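# Balance golf mat with ball and block on can

## Task

Set the golf mat flat and green face up on top of the upright drink can on the table. A golf ball must rest on the mat's tee, and the sanding block must lie flat on the mat at the tee-less end, no more than 3 cm in from that edge. Nothing but the can may support the mat and the block.

## Robot and tools

Robot: two arms, left_arm and right_arm, each ending in a parallel two-finger gripper. In the scene frame the origin sits at table-top height halfway between the nominal arm bases, +z points up, +x points out over the table, and left_arm is on the +y side. Image left and right do not match these names. Calibrated base roots: left_arm at (+0.016, +0.256, 0) m with quat_wxyz (+1.000, 0, 0, -0.018); right_arm at (-0.006, -0.282, 0) m with quat_wxyz (+1.000, 0, 0, +0.013). A camera stand is fixed behind the arms. Loose objects may get a short nudge now and then.

Frames: each arm reports its hand pose, velocities, targets and wrist-camera pose in its own base frame. Fixed cameras and the table use the scene frame. On a gripper, the fingers extend along +z and separate along y. end_effector_position is the midpoint between the pads, roughly 1 cm short of the fingertips. Reported positions and orientations may be off by a few cm, worse at long reach.

Command layout (shared by execute_actions and move): a row holds 14 numbers, each in [-1, 1]: left_arm dx, dy, dz, rx, ry, rz, opening, then right_arm in the same order. Always send all 14, even if one arm stays still. dx, dy, dz, rx, ry, rz are offsets, not poses: they count from that arm's Hand target as it stood when the action or move began, along that arm's own base axes. 1.0 equals 0.6 m for dx/dy/dz and 180 degrees for rotation; rx, ry, rz form one rotation vector, applied about the Hand target's position. A translation longer than 1.0 gets scaled down along its direction. opening is absolute, not an offset: +1 fully open (0.094 m), -1 closed. Writing 0 for opening is a real command (half open), so to keep a gripper as it is, resend its current value.

execute_actions(actions, cameras): actions is a list of actions; each action is a list of up to 15 rows, one per 1/30 s step, and a short action repeats its last row to fill 15 steps. Every row in an action counts from the start pose of that action, and each new action or call starts fresh from the current Hand target, so repeating an offset keeps adding motion. An empty actions list returns camera images and the current scene number and task. cameras: list of names (cam_high, cam_left_wrist, cam_right_wrist), ["all"], or [].

move(target, speed, blend, opening_speed, grip_force, blocking, cameras): target is one 14-number row or a list of up to 15 rows; every row counts from the same starting Hand targets, not from the previous row. Grippers follow straight lines, ending together, within a 10 s cap. speed: m/s, 0.002 to 4.3, default 0.25 (turns up to twice that in rad/s); one value or one per target. blend: corner rounding in m for lists; 0 stops at each point. opening_speed: rate on the -1 to +1 scale per second, at least 0.2; use it to close gently on things that could crush. grip_force: newtons per finger pad, 10 to 50, one value or one per arm; it persists; lower forces close slowly. blocking=false returns early while the move continues. Paths do not avoid obstacles or the other arm; grippers lag and overshoot more at high speed. Avoid routing a gripper close to its own arm's base; go around it.

wait(seconds 0 to 10, cameras) lets time run with commands held. stop(cameras) brakes a running move. zoom_image(camera, region=[x0, y0, x1, y1]) enlarges part of that camera's latest image (896x504 pixels, origin top-left, region at most 504 by 504). read_manual(section="licences") returns licence text only. finished_scene(scene) ends the current scene, given its number; it is final, so only call it once the setup stands on its own.

Result lines: end_effector_position (m) and end_effector_quat_wxyz per arm in its base frame; Hand target, the last commanded pose after clipping, from which the next offsets count; Tool commands; grip_measured on the opening scale (reads a bit wide when empty, a bit narrow under squeeze); grip_effort_nm, gripper motor effort (negative closing), not a pad force; Joint positions (last number is the finger opening in m); joint torques including the arm's own weight; Joint velocities (may say within noise); motor temperatures. A move adds a move: line such as done, off_target, moving, held or fault, plus limits=paced (pose clipped) or limits=held (steps withheld).

Behaviour to expect: commanded orientation is clipped each step to within 40 degrees of the measured one. Friction and load can leave a gripper a few cm from its target at rest; an all-zero offset re-requests the target, and you may add the missing distance. An arm blocked by something keeps pushing; to relieve it, send a target back beyond the gripper, or zero offsets to re-command. Grip roughly jumps to the force limit once the command goes a little below first contact; to release, command well above grip_measured.

Avoid: dropping or releasing moving parts, knocking anything off the table or leaving it off, fast impacts, hard shoves, and any contact or squeeze between the two arms or their grippers, which the clearance check does not prevent. Holding loads, stretching out or pushing against unreachable poses heats motors; MOTOR HOT appears near 85 °C, and at 100 °C that arm goes limp for 30 s or more (OVER-TEMPERATURE FAULT).

Each tool is called after "Emit:" as a command line: name --argument value for each argument, lists and objects as JSON in quotes; but a table of rows of numbers goes row by row, as --pt "numbers of a row", without its own name.

## Session

Emit:
execute_actions --actions '[]'

Scene clock: 0.00 s.
left_arm: end_effector_position=(+0.1835, -0.0389, +0.1497) grip_measured=+1.000 grip_effort_nm=n/a end_effector_quat_wxyz=(+0.189, +0.557, +0.759, -0.280) | right_arm: end_effector_position=(+0.2464, +0.0531, +0.2665) grip_measured=+1.000 grip_effort_nm=n/a end_effector_quat_wxyz=(+0.156, -0.577, +0.801, +0.016)
Joint positions: left_arm=[0.366 0.97 0.631 -1.546 0.624 1.734 0.094] | right_arm=[0.086 0.809 0.946 -1.452 -0.186 -1.138 0.094]
Joint velocities: within noise
Joint torques (N m): no reading
Motor temperatures (°C): left_arm=[39 37 41 36 40 37 37] | right_arm=[41 41 42 40 41 41 39]
Heat: left arm: hottest elbow 41 °C; right arm: hottest elbow 42 °C.
Hand target: left_arm +0.1892, -0.0367, +0.1551; +0.193, +0.560, +0.758, -0.273 | right_arm +0.2501, +0.0534, +0.2744; +0.164, -0.577, +0.800, +0.011
Tool commands: left_gripper/opening=+1.0 right_gripper/opening=+1.0

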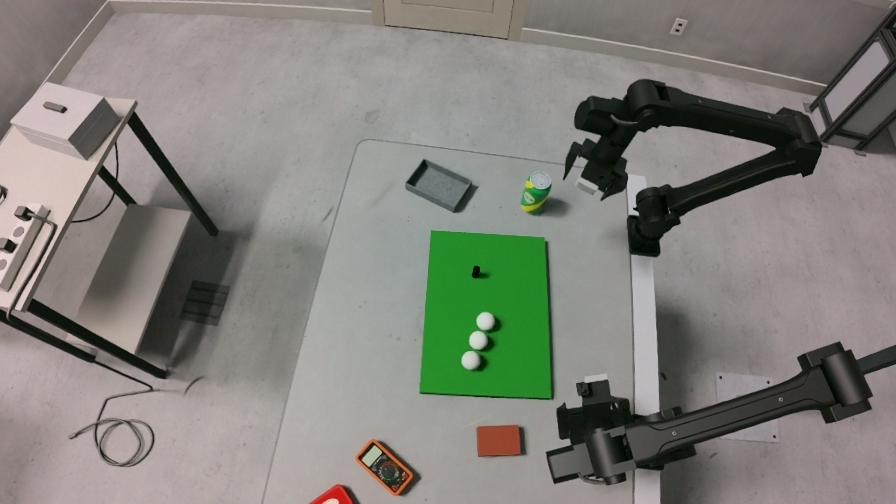

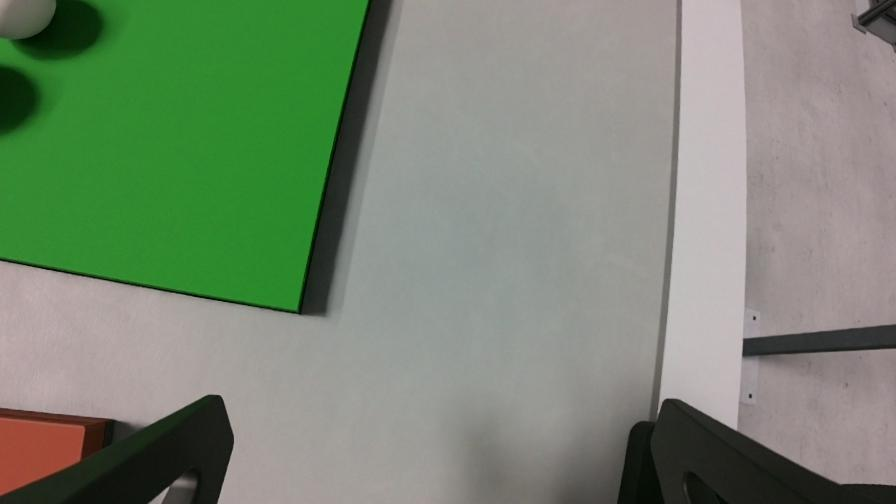

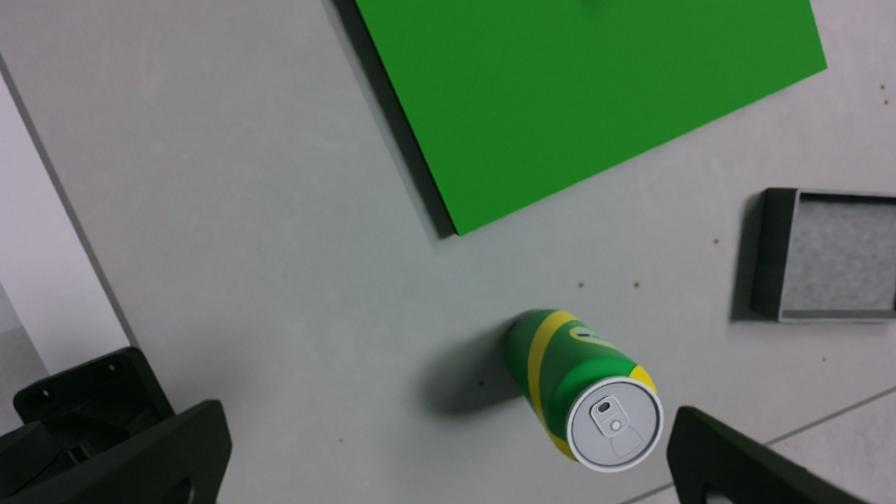

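Emit:
zoom_image --camera "cam_high" --region '[380, 140, 580, 300]'

Emit:
zoom_image --camera "cam_high" --region '[400, 290, 600, 470]'

Emit:
zoom_image --camera "cam_right_wrist" --region '[330, 0, 630, 260]'

Emit:
zoom_image --camera "cam_left_wrist" --region '[200, 150, 400, 350]'

Emit:
zoom_image --camera "cam_high" --region '[280, 120, 784, 504]'

Scaled by 2.520 from the camera's 896x504 image, which has a finer 1280x720 frame.

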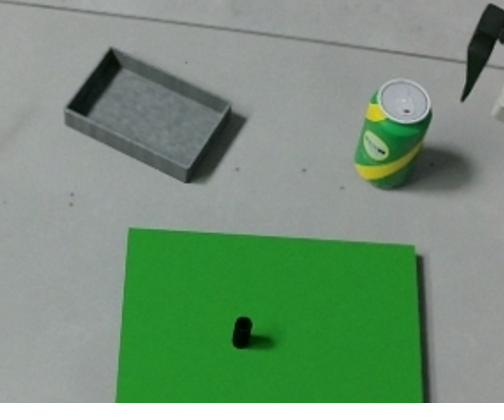

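Scaled by 2.520 from the camera's 896x504 image, which has a finer 1280x720 frame.

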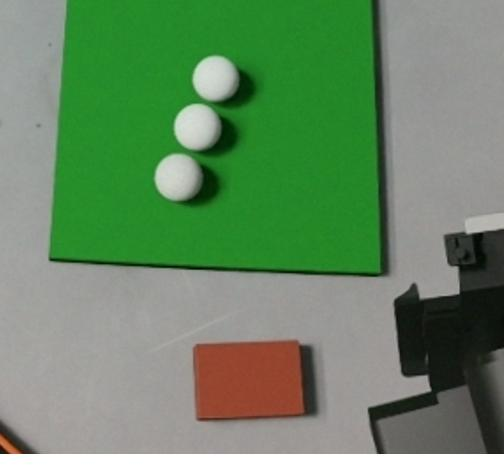

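Scaled by 1.680 from the camera's 896x504 image, which has a finer 1280x720 frame.

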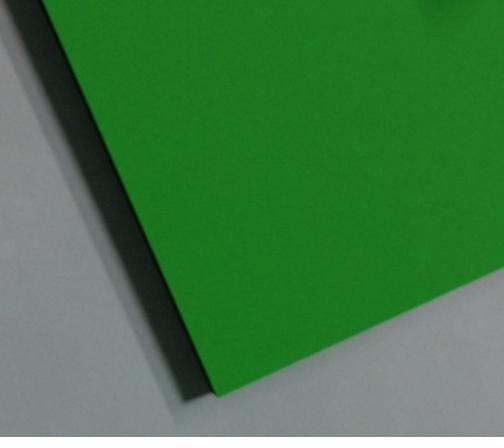

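Scaled by 2.520 from the camera's 896x504 image, which has a finer 1280x720 frame.

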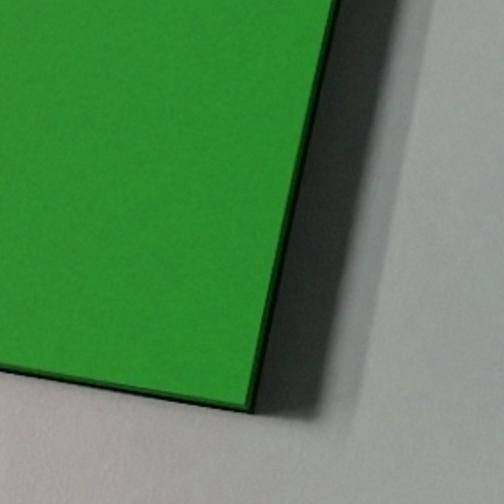

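Scaled by 1.000.

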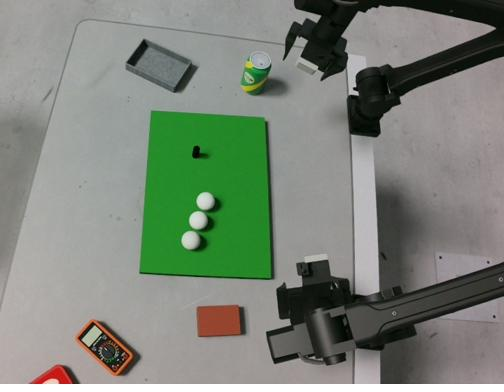

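Emit:
move --target '[0.28, 0.16, -0.02, -0.103, -0.475, -0.367, 1, 0,0,0,0,0,0,1]' --cameras '["all"]'

Scene clock: 51.37 s.
left_arm: end_effector_position=(+0.3544, +0.0539, +0.1431) grip_measured=+1.000 grip_effort_nm=-0.01 end_effector_quat_wxyz=(+0.654, +0.681, +0.196, +0.266) | right_arm: end_effector_position=(+0.2464, +0.0531, +0.2665) grip_measured=+1.000 grip_effort_nm=-0.01 end_effector_quat_wxyz=(+0.156, -0.577, +0.801, +0.016)
Joint positions: left_arm=[0.659 1.513 0.421 0.681 1.561 2.088 0.094] | right_arm=[0.086 0.809 0.946 -1.452 -0.186 -1.138 0.094]
Joint torques (N m): left_arm=[0.09 -5.71 6.48 1.54 0.4 -0.01] | right_arm=[0.21 -2.2 11.63 1.22 -0.22 -0.02]
Heat: left arm: hottest elbow 45 °C; right arm: hottest elbow 46 °C.
Hand target: left_arm +0.3572, +0.0593, +0.1430; +0.554, +0.832, +0.021, +0.028 | right_arm +0.2501, +0.0534, +0.2744; +0.164, -0.577, +0.800, +0.011
Off the commanded pose: left_arm 0.006 m, 45 deg; orientation clipped | right_arm 0.009 m, 1 deg.
joint sent to its limit (left arm) — joint 5 (wrist yaw), upper limit; joint 6 (wrist roll), upper limit. The joint targets are off in orientation, not in position.
move: off_target (left_arm); limits=paced

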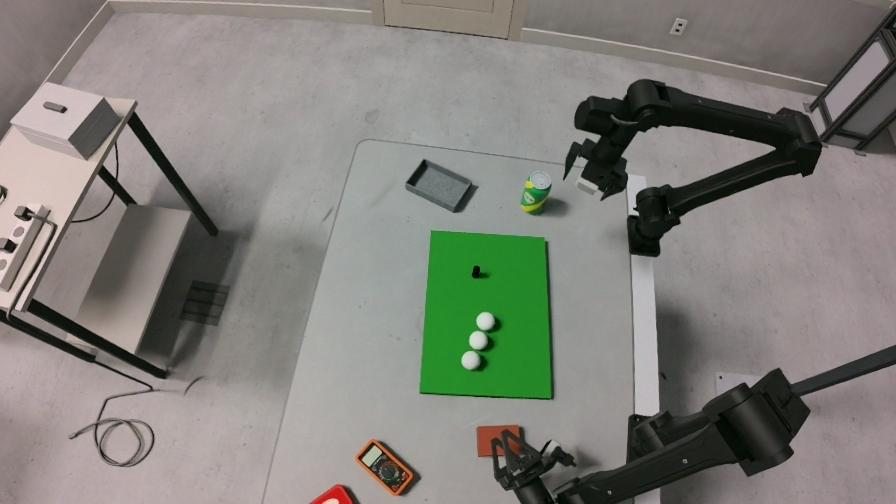

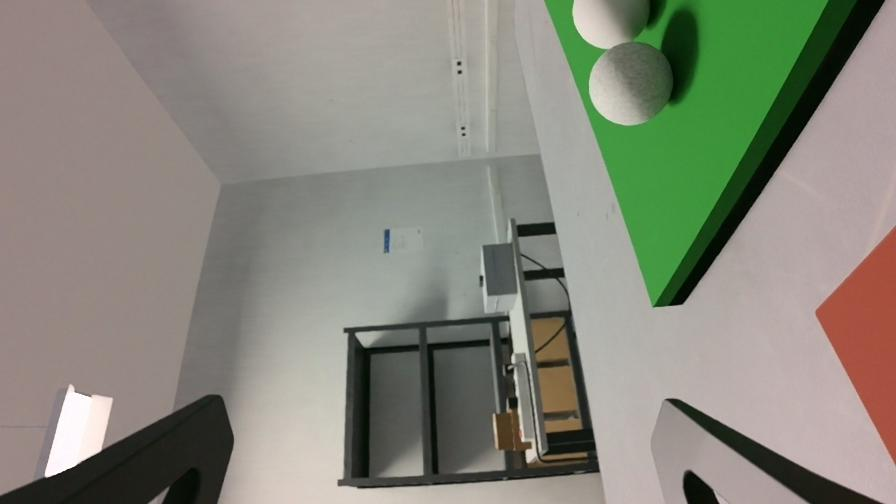

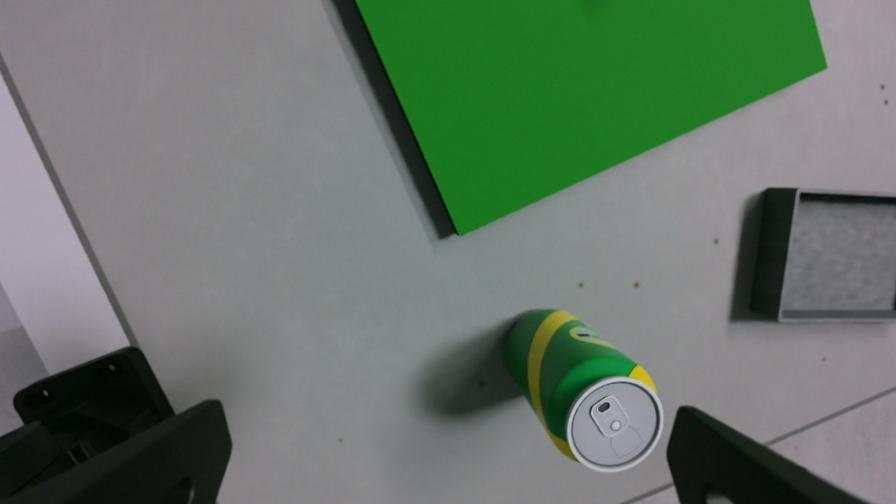

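Emit:
zoom_image --camera "cam_left_wrist" --region '[540, 0, 896, 320]'

Scaled by 1.416 from the camera's 896x504 image, which has a finer 1280x720 frame.

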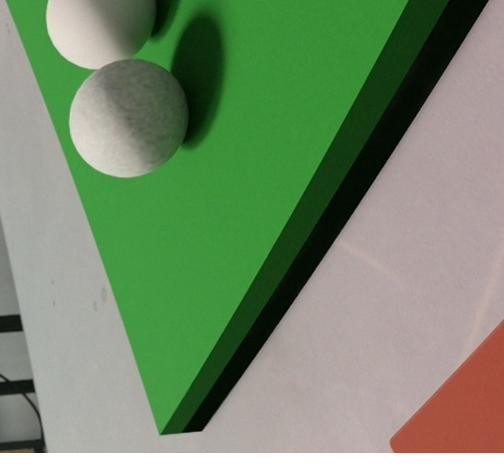

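Emit:
move --target '[-0.06, -0.05, -0.03, 0.254, -0.821, -0.366, 1, 0,0,0,0,0,0,1]' --speed 0.5 --cameras '["all"]'

Scene clock: 65.77 s.
left_arm: end_effector_position=(+0.3240, +0.0304, +0.1288) grip_measured=+1.000 grip_effort_nm=-0.01 end_effector_quat_wxyz=(+0.559, +0.707, +0.007, +0.433) | right_arm: end_effector_position=(+0.2464, +0.0531, +0.2665) grip_measured=+1.000 grip_effort_nm=-0.01 end_effector_quat_wxyz=(+0.156, -0.577, +0.801, +0.016)
Joint positions: left_arm=[0.659 1.708 0.292 1.548 1.562 2.088 0.094] | right_arm=[0.086 0.809 0.946 -1.452 -0.186 -1.138 0.094]
Joint torques (N m): left_arm=[-0.21 -6.3 2.32 1.52 -0.08 -0.01] | right_arm=[-0.03 -1.9 11.66 1.2 -0.2 -0.02]
Heat: left arm: hottest elbow 45 °C; right arm: hottest elbow 46 °C.
Hand target: left_arm +0.3212, +0.0293, +0.1251; +0.416, +0.667, -0.286, +0.547 | right_arm +0.2501, +0.0534, +0.2744; +0.164, -0.577, +0.800, +0.011
Off the commanded pose: left_arm 0.005 m, 145 deg; orientation clipped | right_arm 0.009 m, 1 deg.
joint sent to its limit (left arm) — joint 4 (wrist pitch), upper limit; joint 5 (wrist yaw), upper limit; joint 6 (wrist roll), upper limit. The joint targets are off in orientation, not in position.
move: off_target (left_arm); limits=paced

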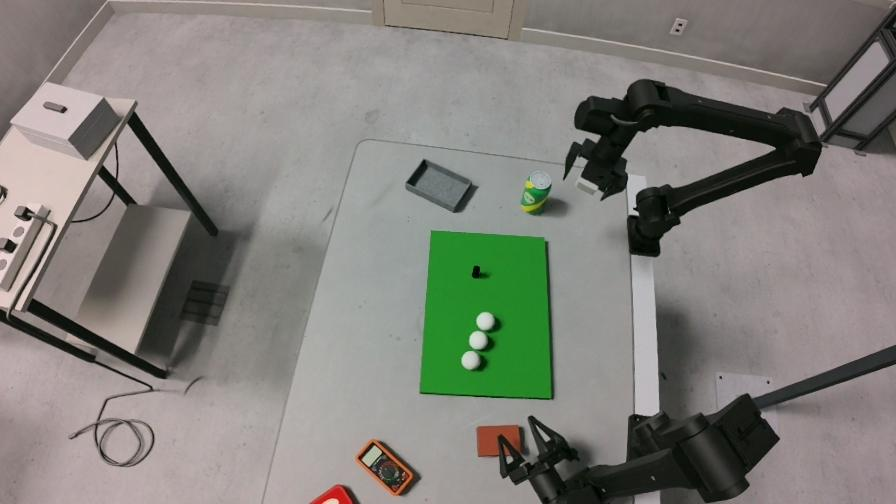

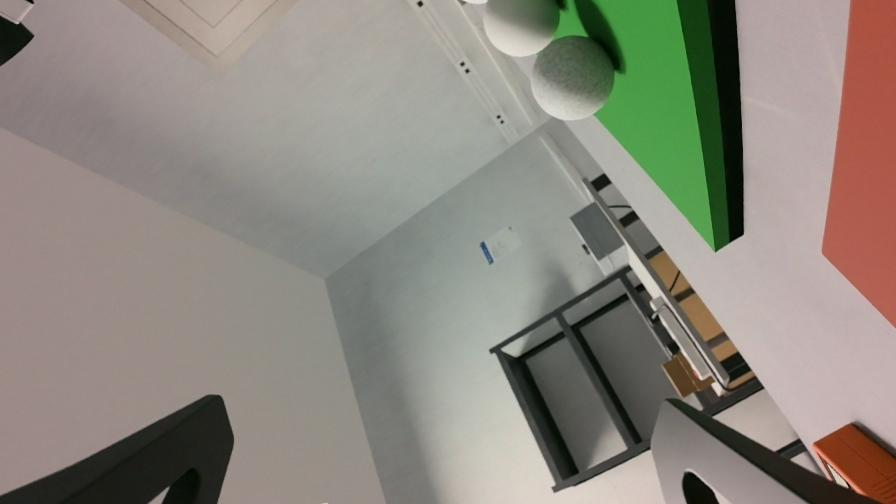

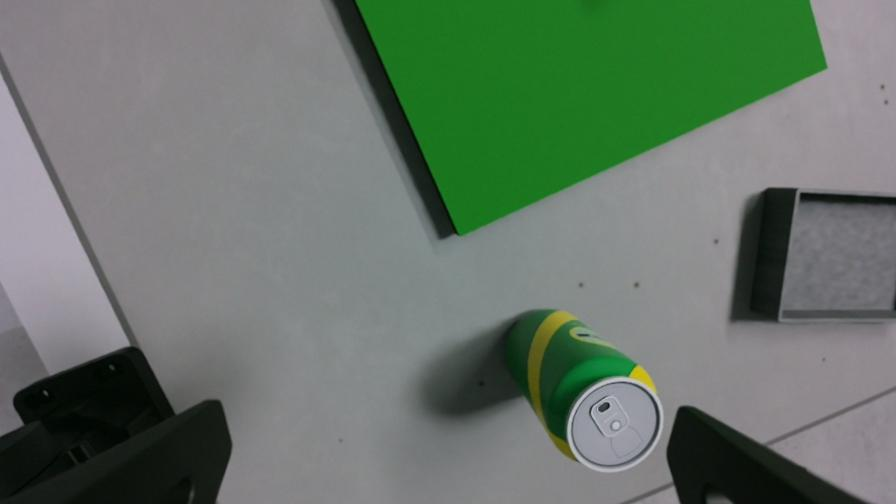

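Emit:
move --target '[0,0,0,0,0,0,1, 0.317,0.263,-0.04,-0.080,0.069,0.1015,1]' --cameras '["all"]'

Scene clock: 94.97 s.
left_arm: end_effector_position=(+0.3240, +0.0304, +0.1288) grip_measured=+1.000 grip_effort_nm=-0.01 end_effector_quat_wxyz=(+0.559, +0.707, +0.007, +0.433) | right_arm: end_effector_position=(+0.4321, +0.2042, +0.2418) grip_measured=+1.000 grip_effort_nm=-0.01 end_effector_quat_wxyz=(+0.007, +0.699, -0.715, -0.003)
Joint positions: left_arm=[0.659 1.708 0.292 1.548 1.562 2.088 0.094] | right_arm=[0.442 1.599 1.553 -1.541 -0.001 -1.106 0.094]
Joint torques (N m): left_arm=[0.03 -6.59 2.28 1.54 -0.11 0.03] | right_arm=[1.08 -12.16 13.23 0.23 0.04 -0.19]
Motor temperatures (°C): left_arm=[39 38 43 37 39 36 37] | right_arm=[41 41 47 40 40 40 39]
Heat: left arm: hottest elbow 43 °C; right arm: hottest elbow 47 °C.
Hand target: left_arm +0.3212, +0.0293, +0.1251; +0.416, +0.667, -0.286, +0.547 | right_arm +0.4403, +0.2113, +0.2504; +0.000, +0.707, -0.707, +0.001
Off the commanded pose: left_arm 0.005 m, 40 deg; orientation clipped | right_arm 0.014 m, 2 deg.
joint sent to its limit (left arm) — joint 4 (wrist pitch), upper limit; joint 5 (wrist yaw), upper limit; joint 6 (wrist roll), upper limit. The joint targets are off in orientation, not in position.
move: off_target (left_arm, right_arm); limits=paced

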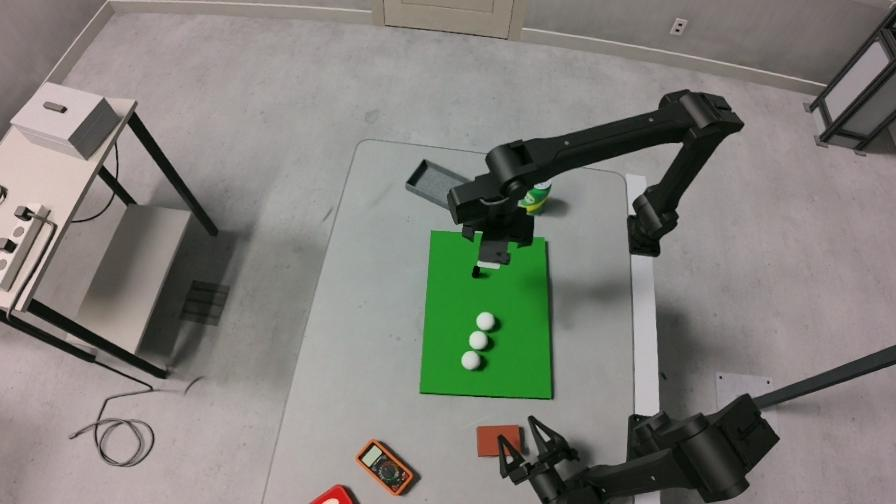

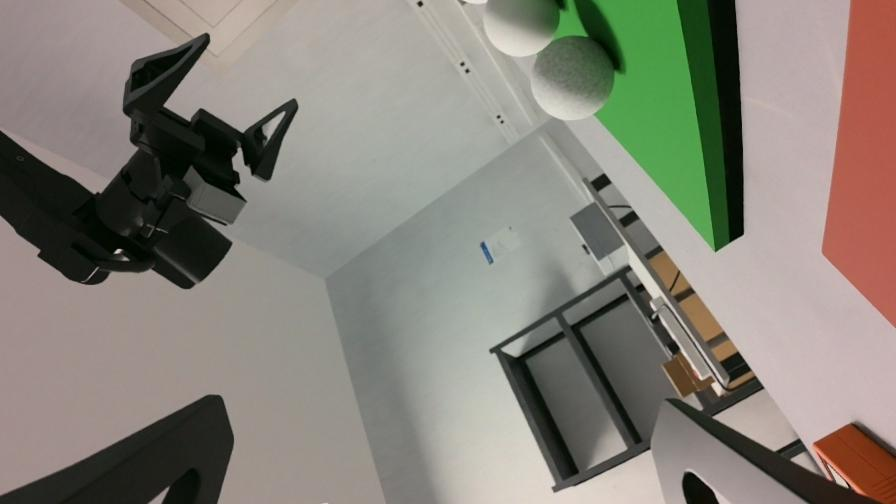

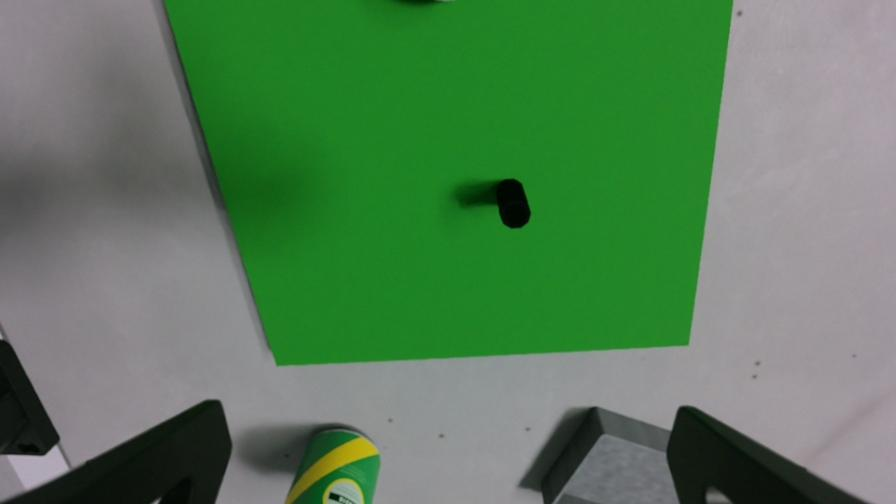

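Emit:
move --target '[-0.05,0.05,0.1,0,0,0,1, 0.0,0.15,-0.03,0,0,0,1]' --cameras '["all"]'

Scene clock: 107.60 s.
left_arm: end_effector_position=(+0.2947, +0.0575, +0.1852) grip_measured=+1.000 grip_effort_nm=-0.01 end_effector_quat_wxyz=(+0.470, +0.706, -0.016, +0.529) | right_arm: end_effector_position=(+0.4302, +0.2897, +0.2288) grip_measured=+1.000 grip_effort_nm=-0.01 end_effector_quat_wxyz=(+0.010, +0.710, -0.704, -0.003)
Joint positions: left_arm=[0.813 1.425 0.227 1.548 1.562 2.088 0.094] | right_arm=[0.593 1.712 1.661 -1.541 -0.001 -0.987 0.094]
Joint torques (N m): left_arm=[0.38 -5.54 4.08 1.39 -0.23 0.02] | right_arm=[0.97 -13.1 13.38 0.83 0.03 0.11]
Heat: left arm: hottest elbow 43 °C; right arm: hottest elbow 48 °C.
Hand target: left_arm +0.2911, +0.0593, +0.1850; +0.416, +0.667, -0.286, +0.547 | right_arm +0.4403, +0.3014, +0.2323; +0.000, +0.708, -0.707, +0.001
Off the commanded pose: left_arm 0.004 m, 32 deg | right_arm 0.016 m, 1 deg.
joint sent to its limit (left arm) — joint 4 (wrist pitch), upper limit; joint 5 (wrist yaw), upper limit; joint 6 (wrist roll), upper limit. The joint targets are off in orientation, not in position.
move: off_target (left_arm, right_arm)

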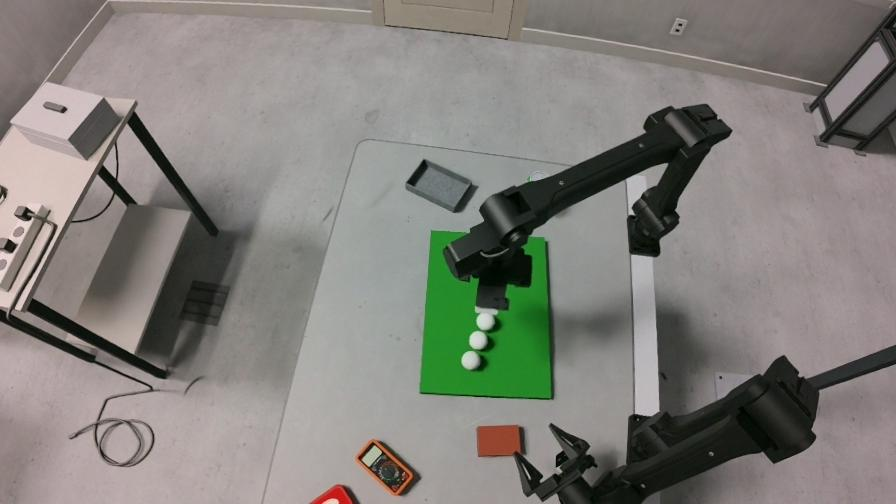

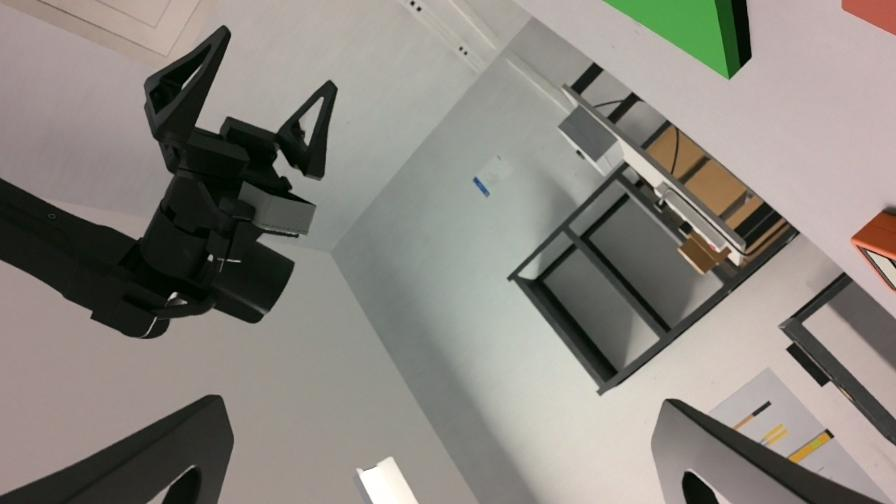

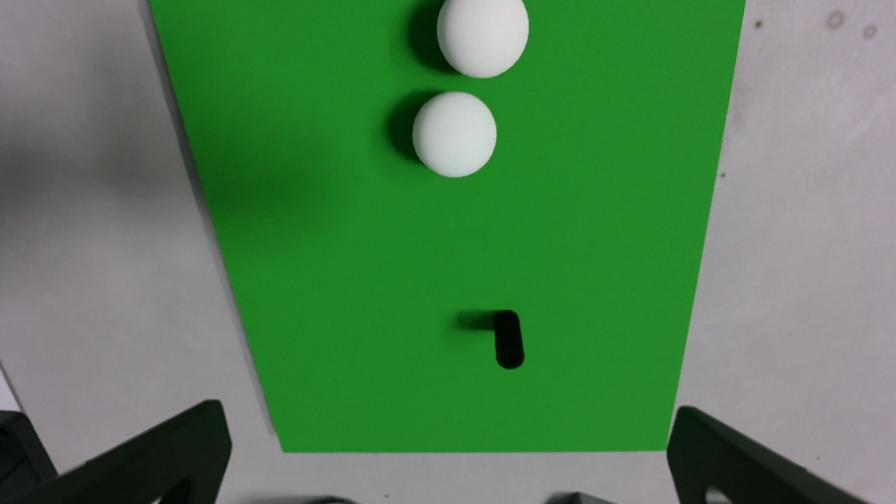

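Emit:
move --target '[0,0,0,0,0,0,1, 0.0087,0.043,-0.31,0,0,0,1]' --cameras '["cam_right_wrist","cam_high"]'

Scene clock: 116.43 s.
left_arm: end_effector_position=(+0.2947, +0.0575, +0.1852) grip_measured=+1.000 grip_effort_nm=-0.01 end_effector_quat_wxyz=(+0.470, +0.706, -0.016, +0.529) | right_arm: end_effector_position=(+0.4465, +0.3206, +0.0533) grip_measured=+1.000 grip_effort_nm=-0.01 end_effector_quat_wxyz=(-0.001, +0.709, -0.705, +0.000)
Joint positions: left_arm=[0.813 1.425 0.227 1.548 1.562 2.088 0.094] | right_arm=[0.623 1.892 1.439 -1.117 -0.001 -0.954 0.094]
Joint torques (N m): left_arm=[0.67 -5.07 4.1 1.42 -0.25 0.01] | right_arm=[1.26 -15.27 8.91 1.17 0.03 0.1]
Heat: left arm: hottest elbow 42 °C; right arm: hottest elbow 50 °C.
Hand target: left_arm +0.2911, +0.0593, +0.1850; +0.416, +0.667, -0.286, +0.547 | right_arm +0.4456, +0.3270, +0.0463; +0.000, +0.708, -0.707, +0.001
Off the commanded pose: left_arm 0.004 m, 32 deg | right_arm 0.010 m, 0 deg.
joint sent to its limit (left arm) — joint 4 (wrist pitch), upper limit; joint 5 (wrist yaw), upper limit; joint 6 (wrist roll), upper limit. The joint targets are off in orientation, not in position.
move: off_target (left_arm)
Images, in order (width x height): cam_high 896x504, cam_right_wrist 896x504.

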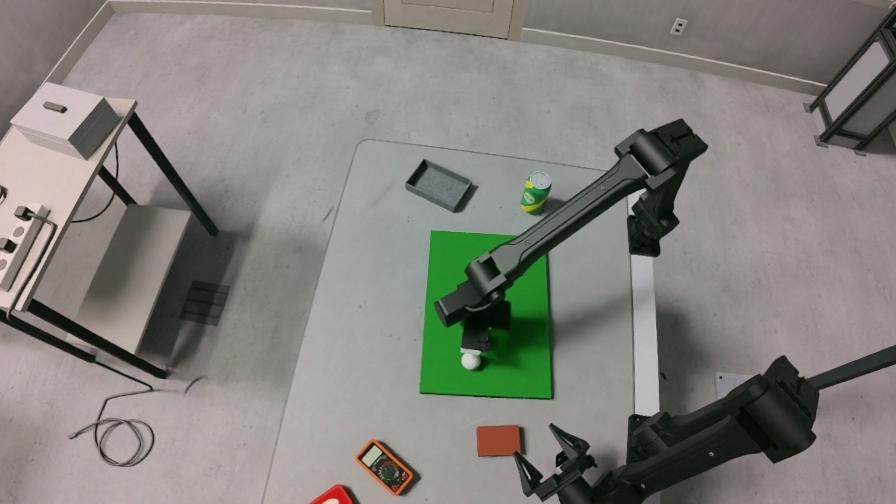

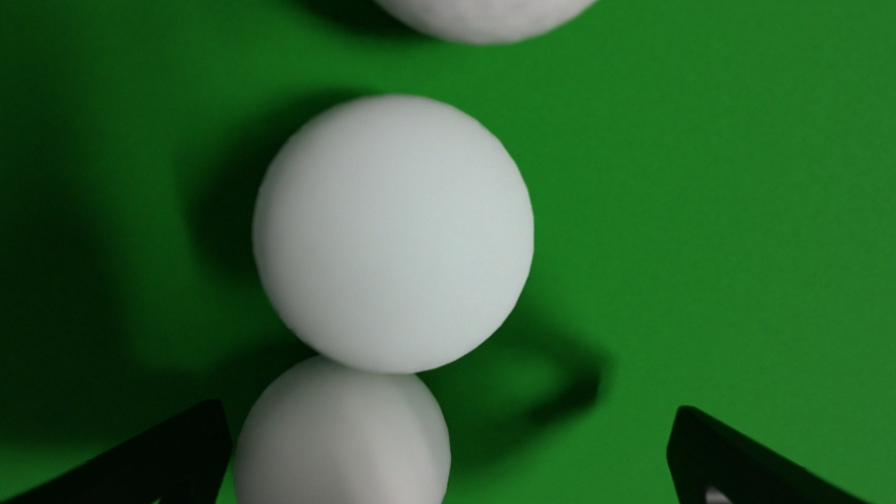

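Emit:
move --pt "0 0 0 0 0 0 1 -0.036 -0.006 0.0 0 0 0 1" --pt "0 0 0 0 0 0 1 -0.036 -0.006 0.0 0 0 0 -0.3" --grip_force 25 --cameras '["cam_right_wrist"]'

Scene clock: 126.63 s.
left_arm: end_effector_position=(+0.2947, +0.0575, +0.1852) grip_measured=+1.000 grip_effort_nm=-0.01 end_effector_quat_wxyz=(+0.470, +0.706, -0.016, +0.529) | right_arm: end_effector_position=(+0.4269, +0.3198, +0.0471) grip_measured=-0.081 grip_effort_nm=-0.53 end_effector_quat_wxyz=(+0.003, +0.710, -0.704, -0.001)
Joint positions: left_arm=[0.813 1.425 0.227 1.548 1.562 2.088 0.094] | right_arm=[0.643 1.866 1.381 -1.092 -0.001 -0.935 0.043]
Joint torques (N m): left_arm=[0.15 -5.07 4.05 1.4 -0.28 0.04] | right_arm=[1.08 -15.91 7.9 1.14 0.02 0.11]
Heat: left arm: hottest elbow 42 °C; right arm: hottest elbow 49 °C.
Hand target: left_arm +0.2911, +0.0593, +0.1850; +0.416, +0.667, -0.286, +0.547 | right_arm +0.4240, +0.3235, +0.0463; +0.000, +0.708, -0.707, +0.001
Off the commanded pose: left_arm 0.004 m, 32 deg | right_arm 0.005 m, 1 deg.
joint sent to its limit (left arm) — joint 4 (wrist pitch), upper limit; joint 5 (wrist yaw), upper limit; joint 6 (wrist roll), upper limit. The joint targets are off in orientation, not in position.
grip_force (N): 25, 25
move: off_target (left_arm)
Images, in order (width x height): cam_right_wrist 896x504.

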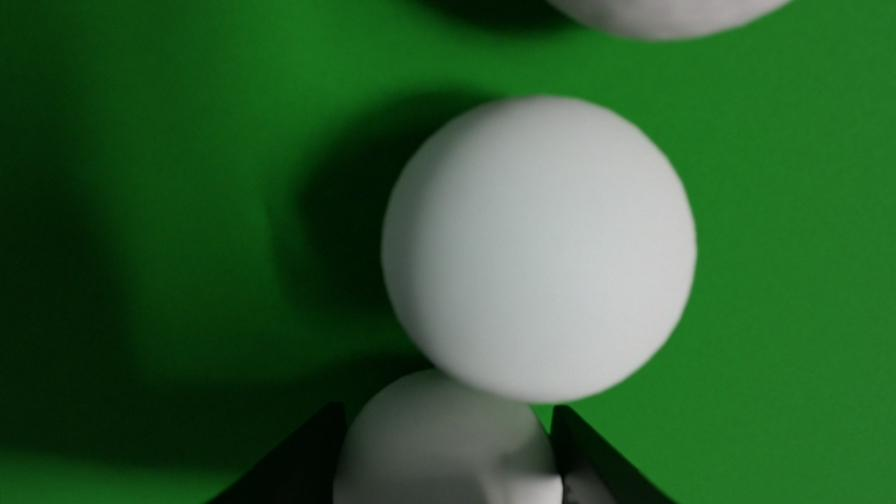

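Emit:
move --pt "0 0 0 0 0 0 1 0 0 0.22 0 0 0 -0.3" --pt "0 0 0 0 0 0 1 0.315 -0.72 0.22 0 0 0 -0.3" --blend '[0.03,0]' --speed 0.4 --cameras '["cam_right_wrist","cam_high"]'

Scene clock: 133.37 s.
left_arm: end_effector_position=(+0.2947, +0.0575, +0.1852) grip_measured=+1.000 grip_effort_nm=-0.01 end_effector_quat_wxyz=(+0.470, +0.706, -0.016, +0.529) | right_arm: end_effector_position=(+0.6007, -0.1129, +0.1768) grip_measured=-0.082 grip_effort_nm=-0.58 end_effector_quat_wxyz=(+0.004, +0.698, -0.716, -0.002)
Joint positions: left_arm=[0.813 1.425 0.227 1.548 1.562 2.088 0.094] | right_arm=[-0.184 1.972 1.898 -1.505 0.004 -1.729 0.043]
Joint torques (N m): left_arm=[0.38 -5.48 3.99 1.52 -0.26 0] | right_arm=[1.14 -16.67 13.46 0.31 -0.18 -0.18]
Heat: left arm: hottest elbow 42 °C; right arm: hottest elbow 49 °C.
Hand target: left_arm +0.2911, +0.0593, +0.1850; +0.416, +0.667, -0.286, +0.547 | right_arm +0.6130, -0.1086, +0.1784; +0.000, +0.708, -0.707, +0.001
Off the commanded pose: left_arm 0.004 m, 32 deg | right_arm 0.013 m, 2 deg.
joint sent to its limit (left arm) — joint 4 (wrist pitch), upper limit; joint 5 (wrist yaw), upper limit; joint 6 (wrist roll), upper limit. The joint targets are off in orientation, not in position.
grip_force (N): 25, 25
move: off_target (left_arm, right_arm)
Images, in order (width x height): cam_high 896x504, cam_right_wrist 896x504.

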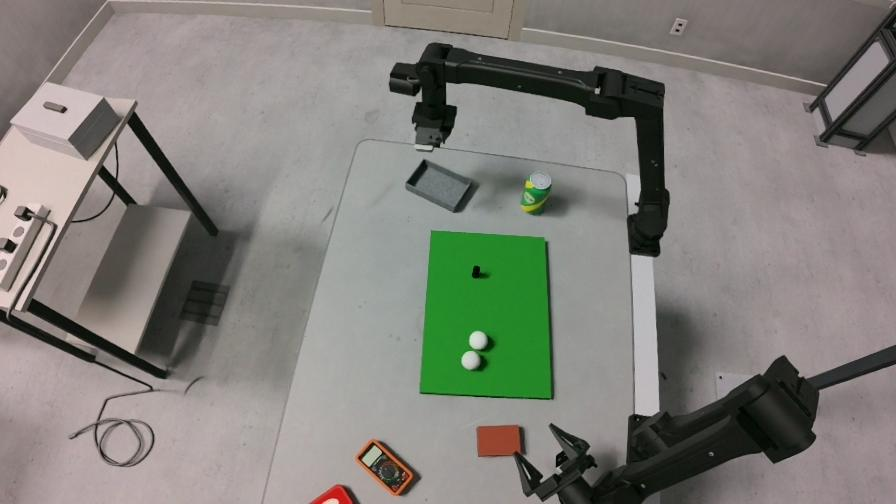

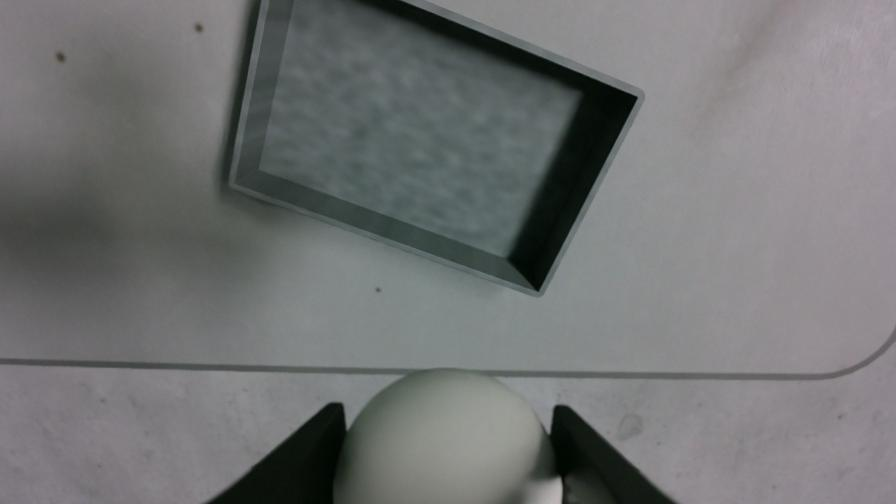

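Emit:
move --pt "0 0 0 0 0 0 1 -0.014 0.035 -0.235 0 0 0 -0.3" --pt "0 0 0 0 0 0 1 -0.014 0.035 -0.235 0 0 0 0.15" --pt "0 0 0 0 0 0 1 -0.014 0.035 0.02 0 0 0 0.15" --cameras '["cam_right_wrist"]'

Scene clock: 139.50 s.
left_arm: end_effector_position=(+0.2947, +0.0575, +0.1852) grip_measured=+1.000 grip_effort_nm=-0.01 end_effector_quat_wxyz=(+0.470, +0.706, -0.016, +0.529) | right_arm: end_effector_position=(+0.5939, -0.0919, +0.1934) grip_measured=+0.147 grip_effort_nm=0.14 end_effector_quat_wxyz=(+0.000, +0.709, -0.705, +0.002)
Joint positions: left_arm=[0.813 1.425 0.227 1.548 1.562 2.088 0.094] | right_arm=[-0.152 1.931 1.879 -1.516 0.003 -1.727 0.054]
Joint torques (N m): left_arm=[0.5 -5.13 4 1.44 -0.26 0] | right_arm=[1.08 -16.09 12.93 0.23 -0.16 0.1]
Heat: left arm: hottest elbow 42 °C; right arm: hottest elbow 49 °C.
Hand target: left_arm +0.2911, +0.0593, +0.1850; +0.416, +0.667, -0.286, +0.547 | right_arm +0.6046, -0.0875, +0.1905; +0.000, +0.708, -0.707, +0.001
Off the commanded pose: left_arm 0.004 m, 32 deg | right_arm 0.012 m, 0 deg.
joint sent to its limit (left arm) — joint 4 (wrist pitch), upper limit; joint 5 (wrist yaw), upper limit; joint 6 (wrist roll), upper limit. The joint targets are off in orientation, not in position.
grip_force (N): 25, 25
move: off_target (left_arm, right_arm)
Images, in order (width x height): cam_right_wrist 896x504.

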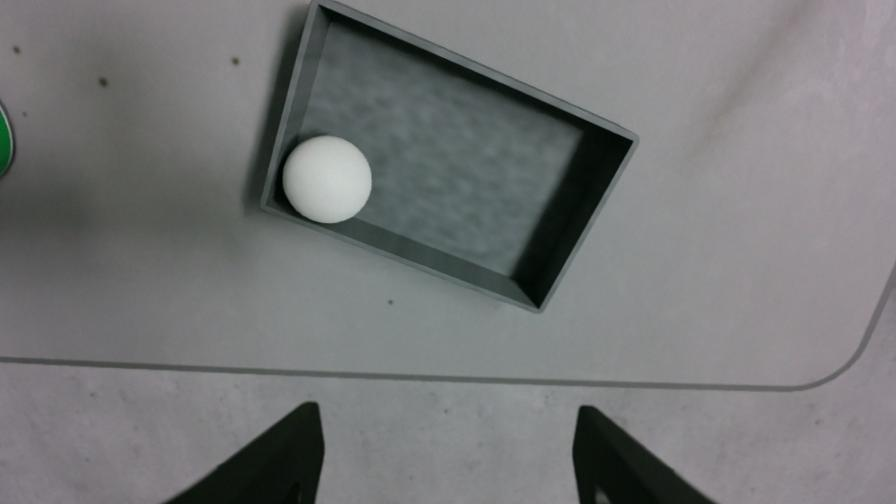

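Emit:
move --pt "0 0 0 0 0 0 1 -0.2765 0.7587 0 0 0 0 1" --pt "0 0 0 0 0 0 1 -0.2765 0.7587 -0.24 0 0 0 1" --pt "0 0 0 0 0 0 1 -0.2765 0.7587 -0.24 0 0 0 -0.25" --pt "0 0 0 0 0 0 1 -0.2765 0.7587 -0.04 0 0 0 -0.25" --blend '[0.02,0,0,0]' --speed '[0.45,0.25,0.2,0.3]' --cameras '["cam_right_wrist"]'

Scene clock: 151.47 s.
left_arm: end_effector_position=(+0.2947, +0.0575, +0.1852) grip_measured=+1.000 grip_effort_nm=-0.01 end_effector_quat_wxyz=(+0.470, +0.706, -0.016, +0.529) | right_arm: end_effector_position=(+0.4281, +0.3660, +0.1665) grip_measured=-0.083 grip_effort_nm=-0.58 end_effector_quat_wxyz=(+0.000, +0.716, -0.698, -0.001)
Joint positions: left_arm=[0.813 1.425 0.227 1.548 1.562 2.088 0.094] | right_arm=[0.708 1.836 1.669 -1.404 -0.001 -0.889 0.043]
Joint torques (N m): left_arm=[0.73 -5.42 4 1.4 -0.27 -0.01] | right_arm=[-0.5 -15.38 12.48 0.32 0.04 0.13]
Heat: left arm: hottest elbow 42 °C; right arm: hottest elbow 49 °C.
Hand target: left_arm +0.2911, +0.0593, +0.1850; +0.416, +0.667, -0.286, +0.547 | right_arm +0.4387, +0.3676, +0.1664; +0.000, +0.708, -0.707, +0.001
Off the commanded pose: left_arm 0.004 m, 32 deg | right_arm 0.011 m, 1 deg.
joint sent to its limit (left arm) — joint 4 (wrist pitch), upper limit; joint 5 (wrist yaw), upper limit; joint 6 (wrist roll), upper limit. The joint targets are off in orientation, not in position.
grip_force (N): 25, 25
move: off_target (left_arm, right_arm)
Images, in order (width x height): cam_right_wrist 896x504.

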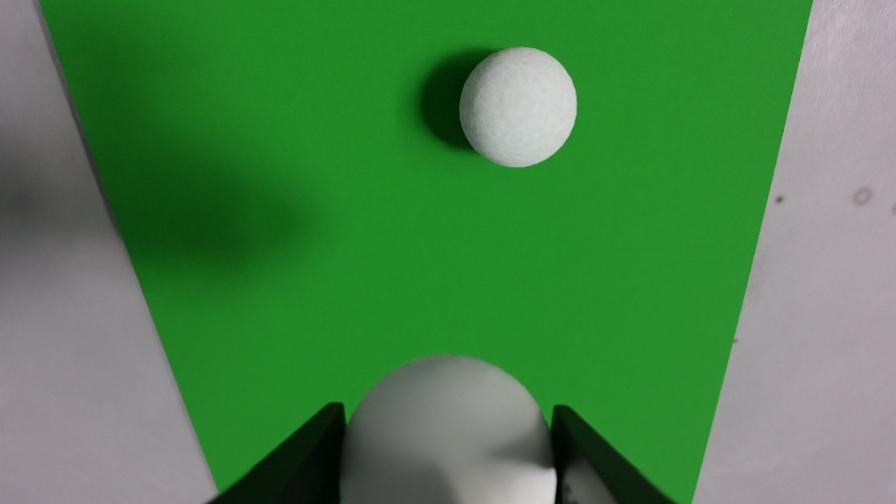

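Emit:
move --pt "0 0 0 0 0 0 1 0.29 -0.763 0.02 0 0 0 -0.25" --pt "0 0 0 0 0 0 1 0.29 -0.763 -0.215 0 0 0 -0.25" --pt "0 0 0 0 0 0 1 0.29 -0.763 -0.215 0 0 0 0.15" --pt "0 0 0 0 0 0 1 0.29 -0.763 0.02 0 0 0 0.15" --blend '[0.0,0,0,0]' --speed '[0.45,0.25,0.2,0.3]' --cameras '["cam_right_wrist"]'

Emit:
move --pt "0 0 0 0 0 0 1 -0.26 0.842 0 0 0 0 1" --pt "0 0 0 0 0 0 1 -0.26 0.842 -0.22 0 0 0 1" --pt "0 0 0 0 0 0 1 -0.26 0.842 -0.22 0 0 0 -0.25" --pt "0 0 0 0 0 0 1 -0.26 0.842 -0.02 0 0 0 -0.25" --blend '[0.02,0,0,0]' --speed '[0.45,0.25,0.2,0.3]' --cameras '["cam_right_wrist"]'

Scene clock: 163.17 s.
left_arm: end_effector_position=(+0.2947, +0.0575, +0.1852) grip_measured=+1.000 grip_effort_nm=-0.01 end_effector_quat_wxyz=(+0.470, +0.706, -0.016, +0.529) | right_arm: end_effector_position=(+0.6032, -0.0948, +0.1818) grip_measured=+0.147 grip_effort_nm=0.14 end_effector_quat_wxyz=(+0.000, +0.699, -0.716, +0.003)
Joint positions: left_arm=[0.813 1.425 0.227 1.548 1.562 2.088 0.094] | right_arm=[-0.154 1.96 1.894 -1.5 0.004 -1.701 0.054]
Joint torques (N m): left_arm=[1.03 -5.01 3.97 1.58 -0.24 0.01] | right_arm=[0.56 -15.91 12.49 0.34 -0.18 -0.15]
Heat: left arm: hottest elbow 42 °C; right arm: hottest elbow 49 °C.
Hand target: left_arm +0.2911, +0.0593, +0.1850; +0.416, +0.667, -0.286, +0.547 | right_arm +0.6126, -0.0900, +0.1784; +0.000, +0.708, -0.707, +0.001
Off the commanded pose: left_arm 0.004 m, 32 deg | right_arm 0.011 m, 1 deg.
joint sent to its limit (left arm) — joint 4 (wrist pitch), upper limit; joint 5 (wrist yaw), upper limit; joint 6 (wrist roll), upper limit. The joint targets are off in orientation, not in position.
grip_force (N): 25, 25
move: off_target (left_arm, right_arm)
Images, in order (width x height): cam_right_wrist 896x504.

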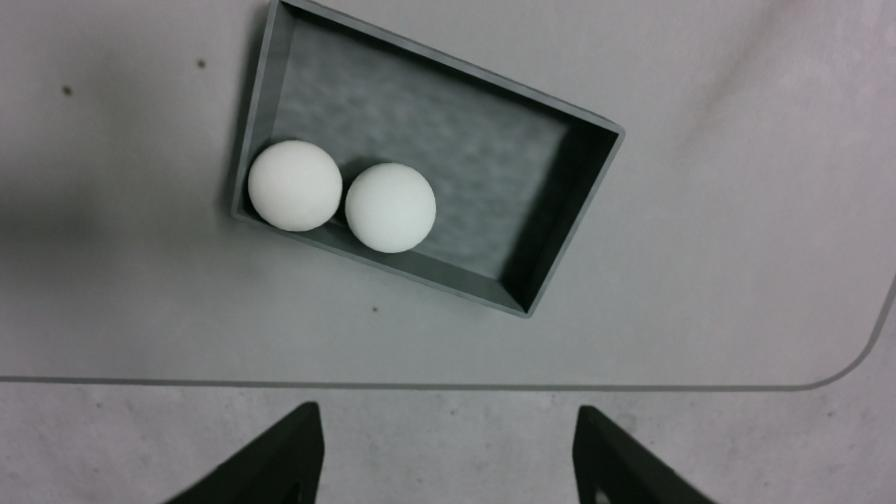

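Scene clock: 170.97 s.
left_arm: end_effector_position=(+0.2947, +0.0575, +0.1852) grip_measured=+1.000 grip_effort_nm=-0.01 end_effector_quat_wxyz=(+0.470, +0.706, -0.016, +0.529) | right_arm: end_effector_position=(+0.4463, +0.4138, +0.1683) grip_measured=-0.084 grip_effort_nm=-0.58 end_effector_quat_wxyz=(-0.001, +0.716, -0.698, +0.000)
Joint positions: left_arm=[0.813 1.425 0.227 1.548 1.562 2.088 0.094] | right_arm=[0.748 1.96 1.858 -1.468 -0.001 -0.849 0.043]
Joint torques (N m): left_arm=[0.5 -4.95 4.07 1.37 -0.29 0.04] | right_arm=[-0.32 -16.67 12.7 0.38 0.04 0.11]
Heat: left arm: hottest elbow 42 °C; right arm: hottest elbow 49 °C.
Hand target: left_arm +0.2911, +0.0593, +0.1850; +0.416, +0.667, -0.286, +0.547 | right_arm +0.4568, +0.4152, +0.1664; +0.000, +0.708, -0.707, +0.001
Off the commanded pose: left_arm 0.004 m, 32 deg | right_arm 0.011 m, 1 deg.
joint sent to its limit (left arm) — joint 4 (wrist pitch), upper limit; joint 5 (wrist yaw), upper limit; joint 6 (wrist roll), upper limit. The joint targets are off in orientation, not in position.
grip_force (N): 25, 25
move: off_target (left_arm, right_arm)
Images, in order (width x height): cam_right_wrist 896x504.

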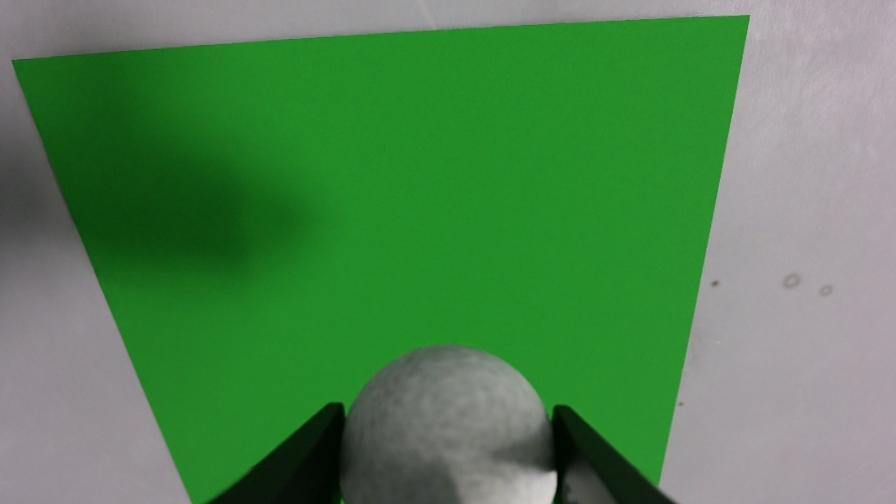

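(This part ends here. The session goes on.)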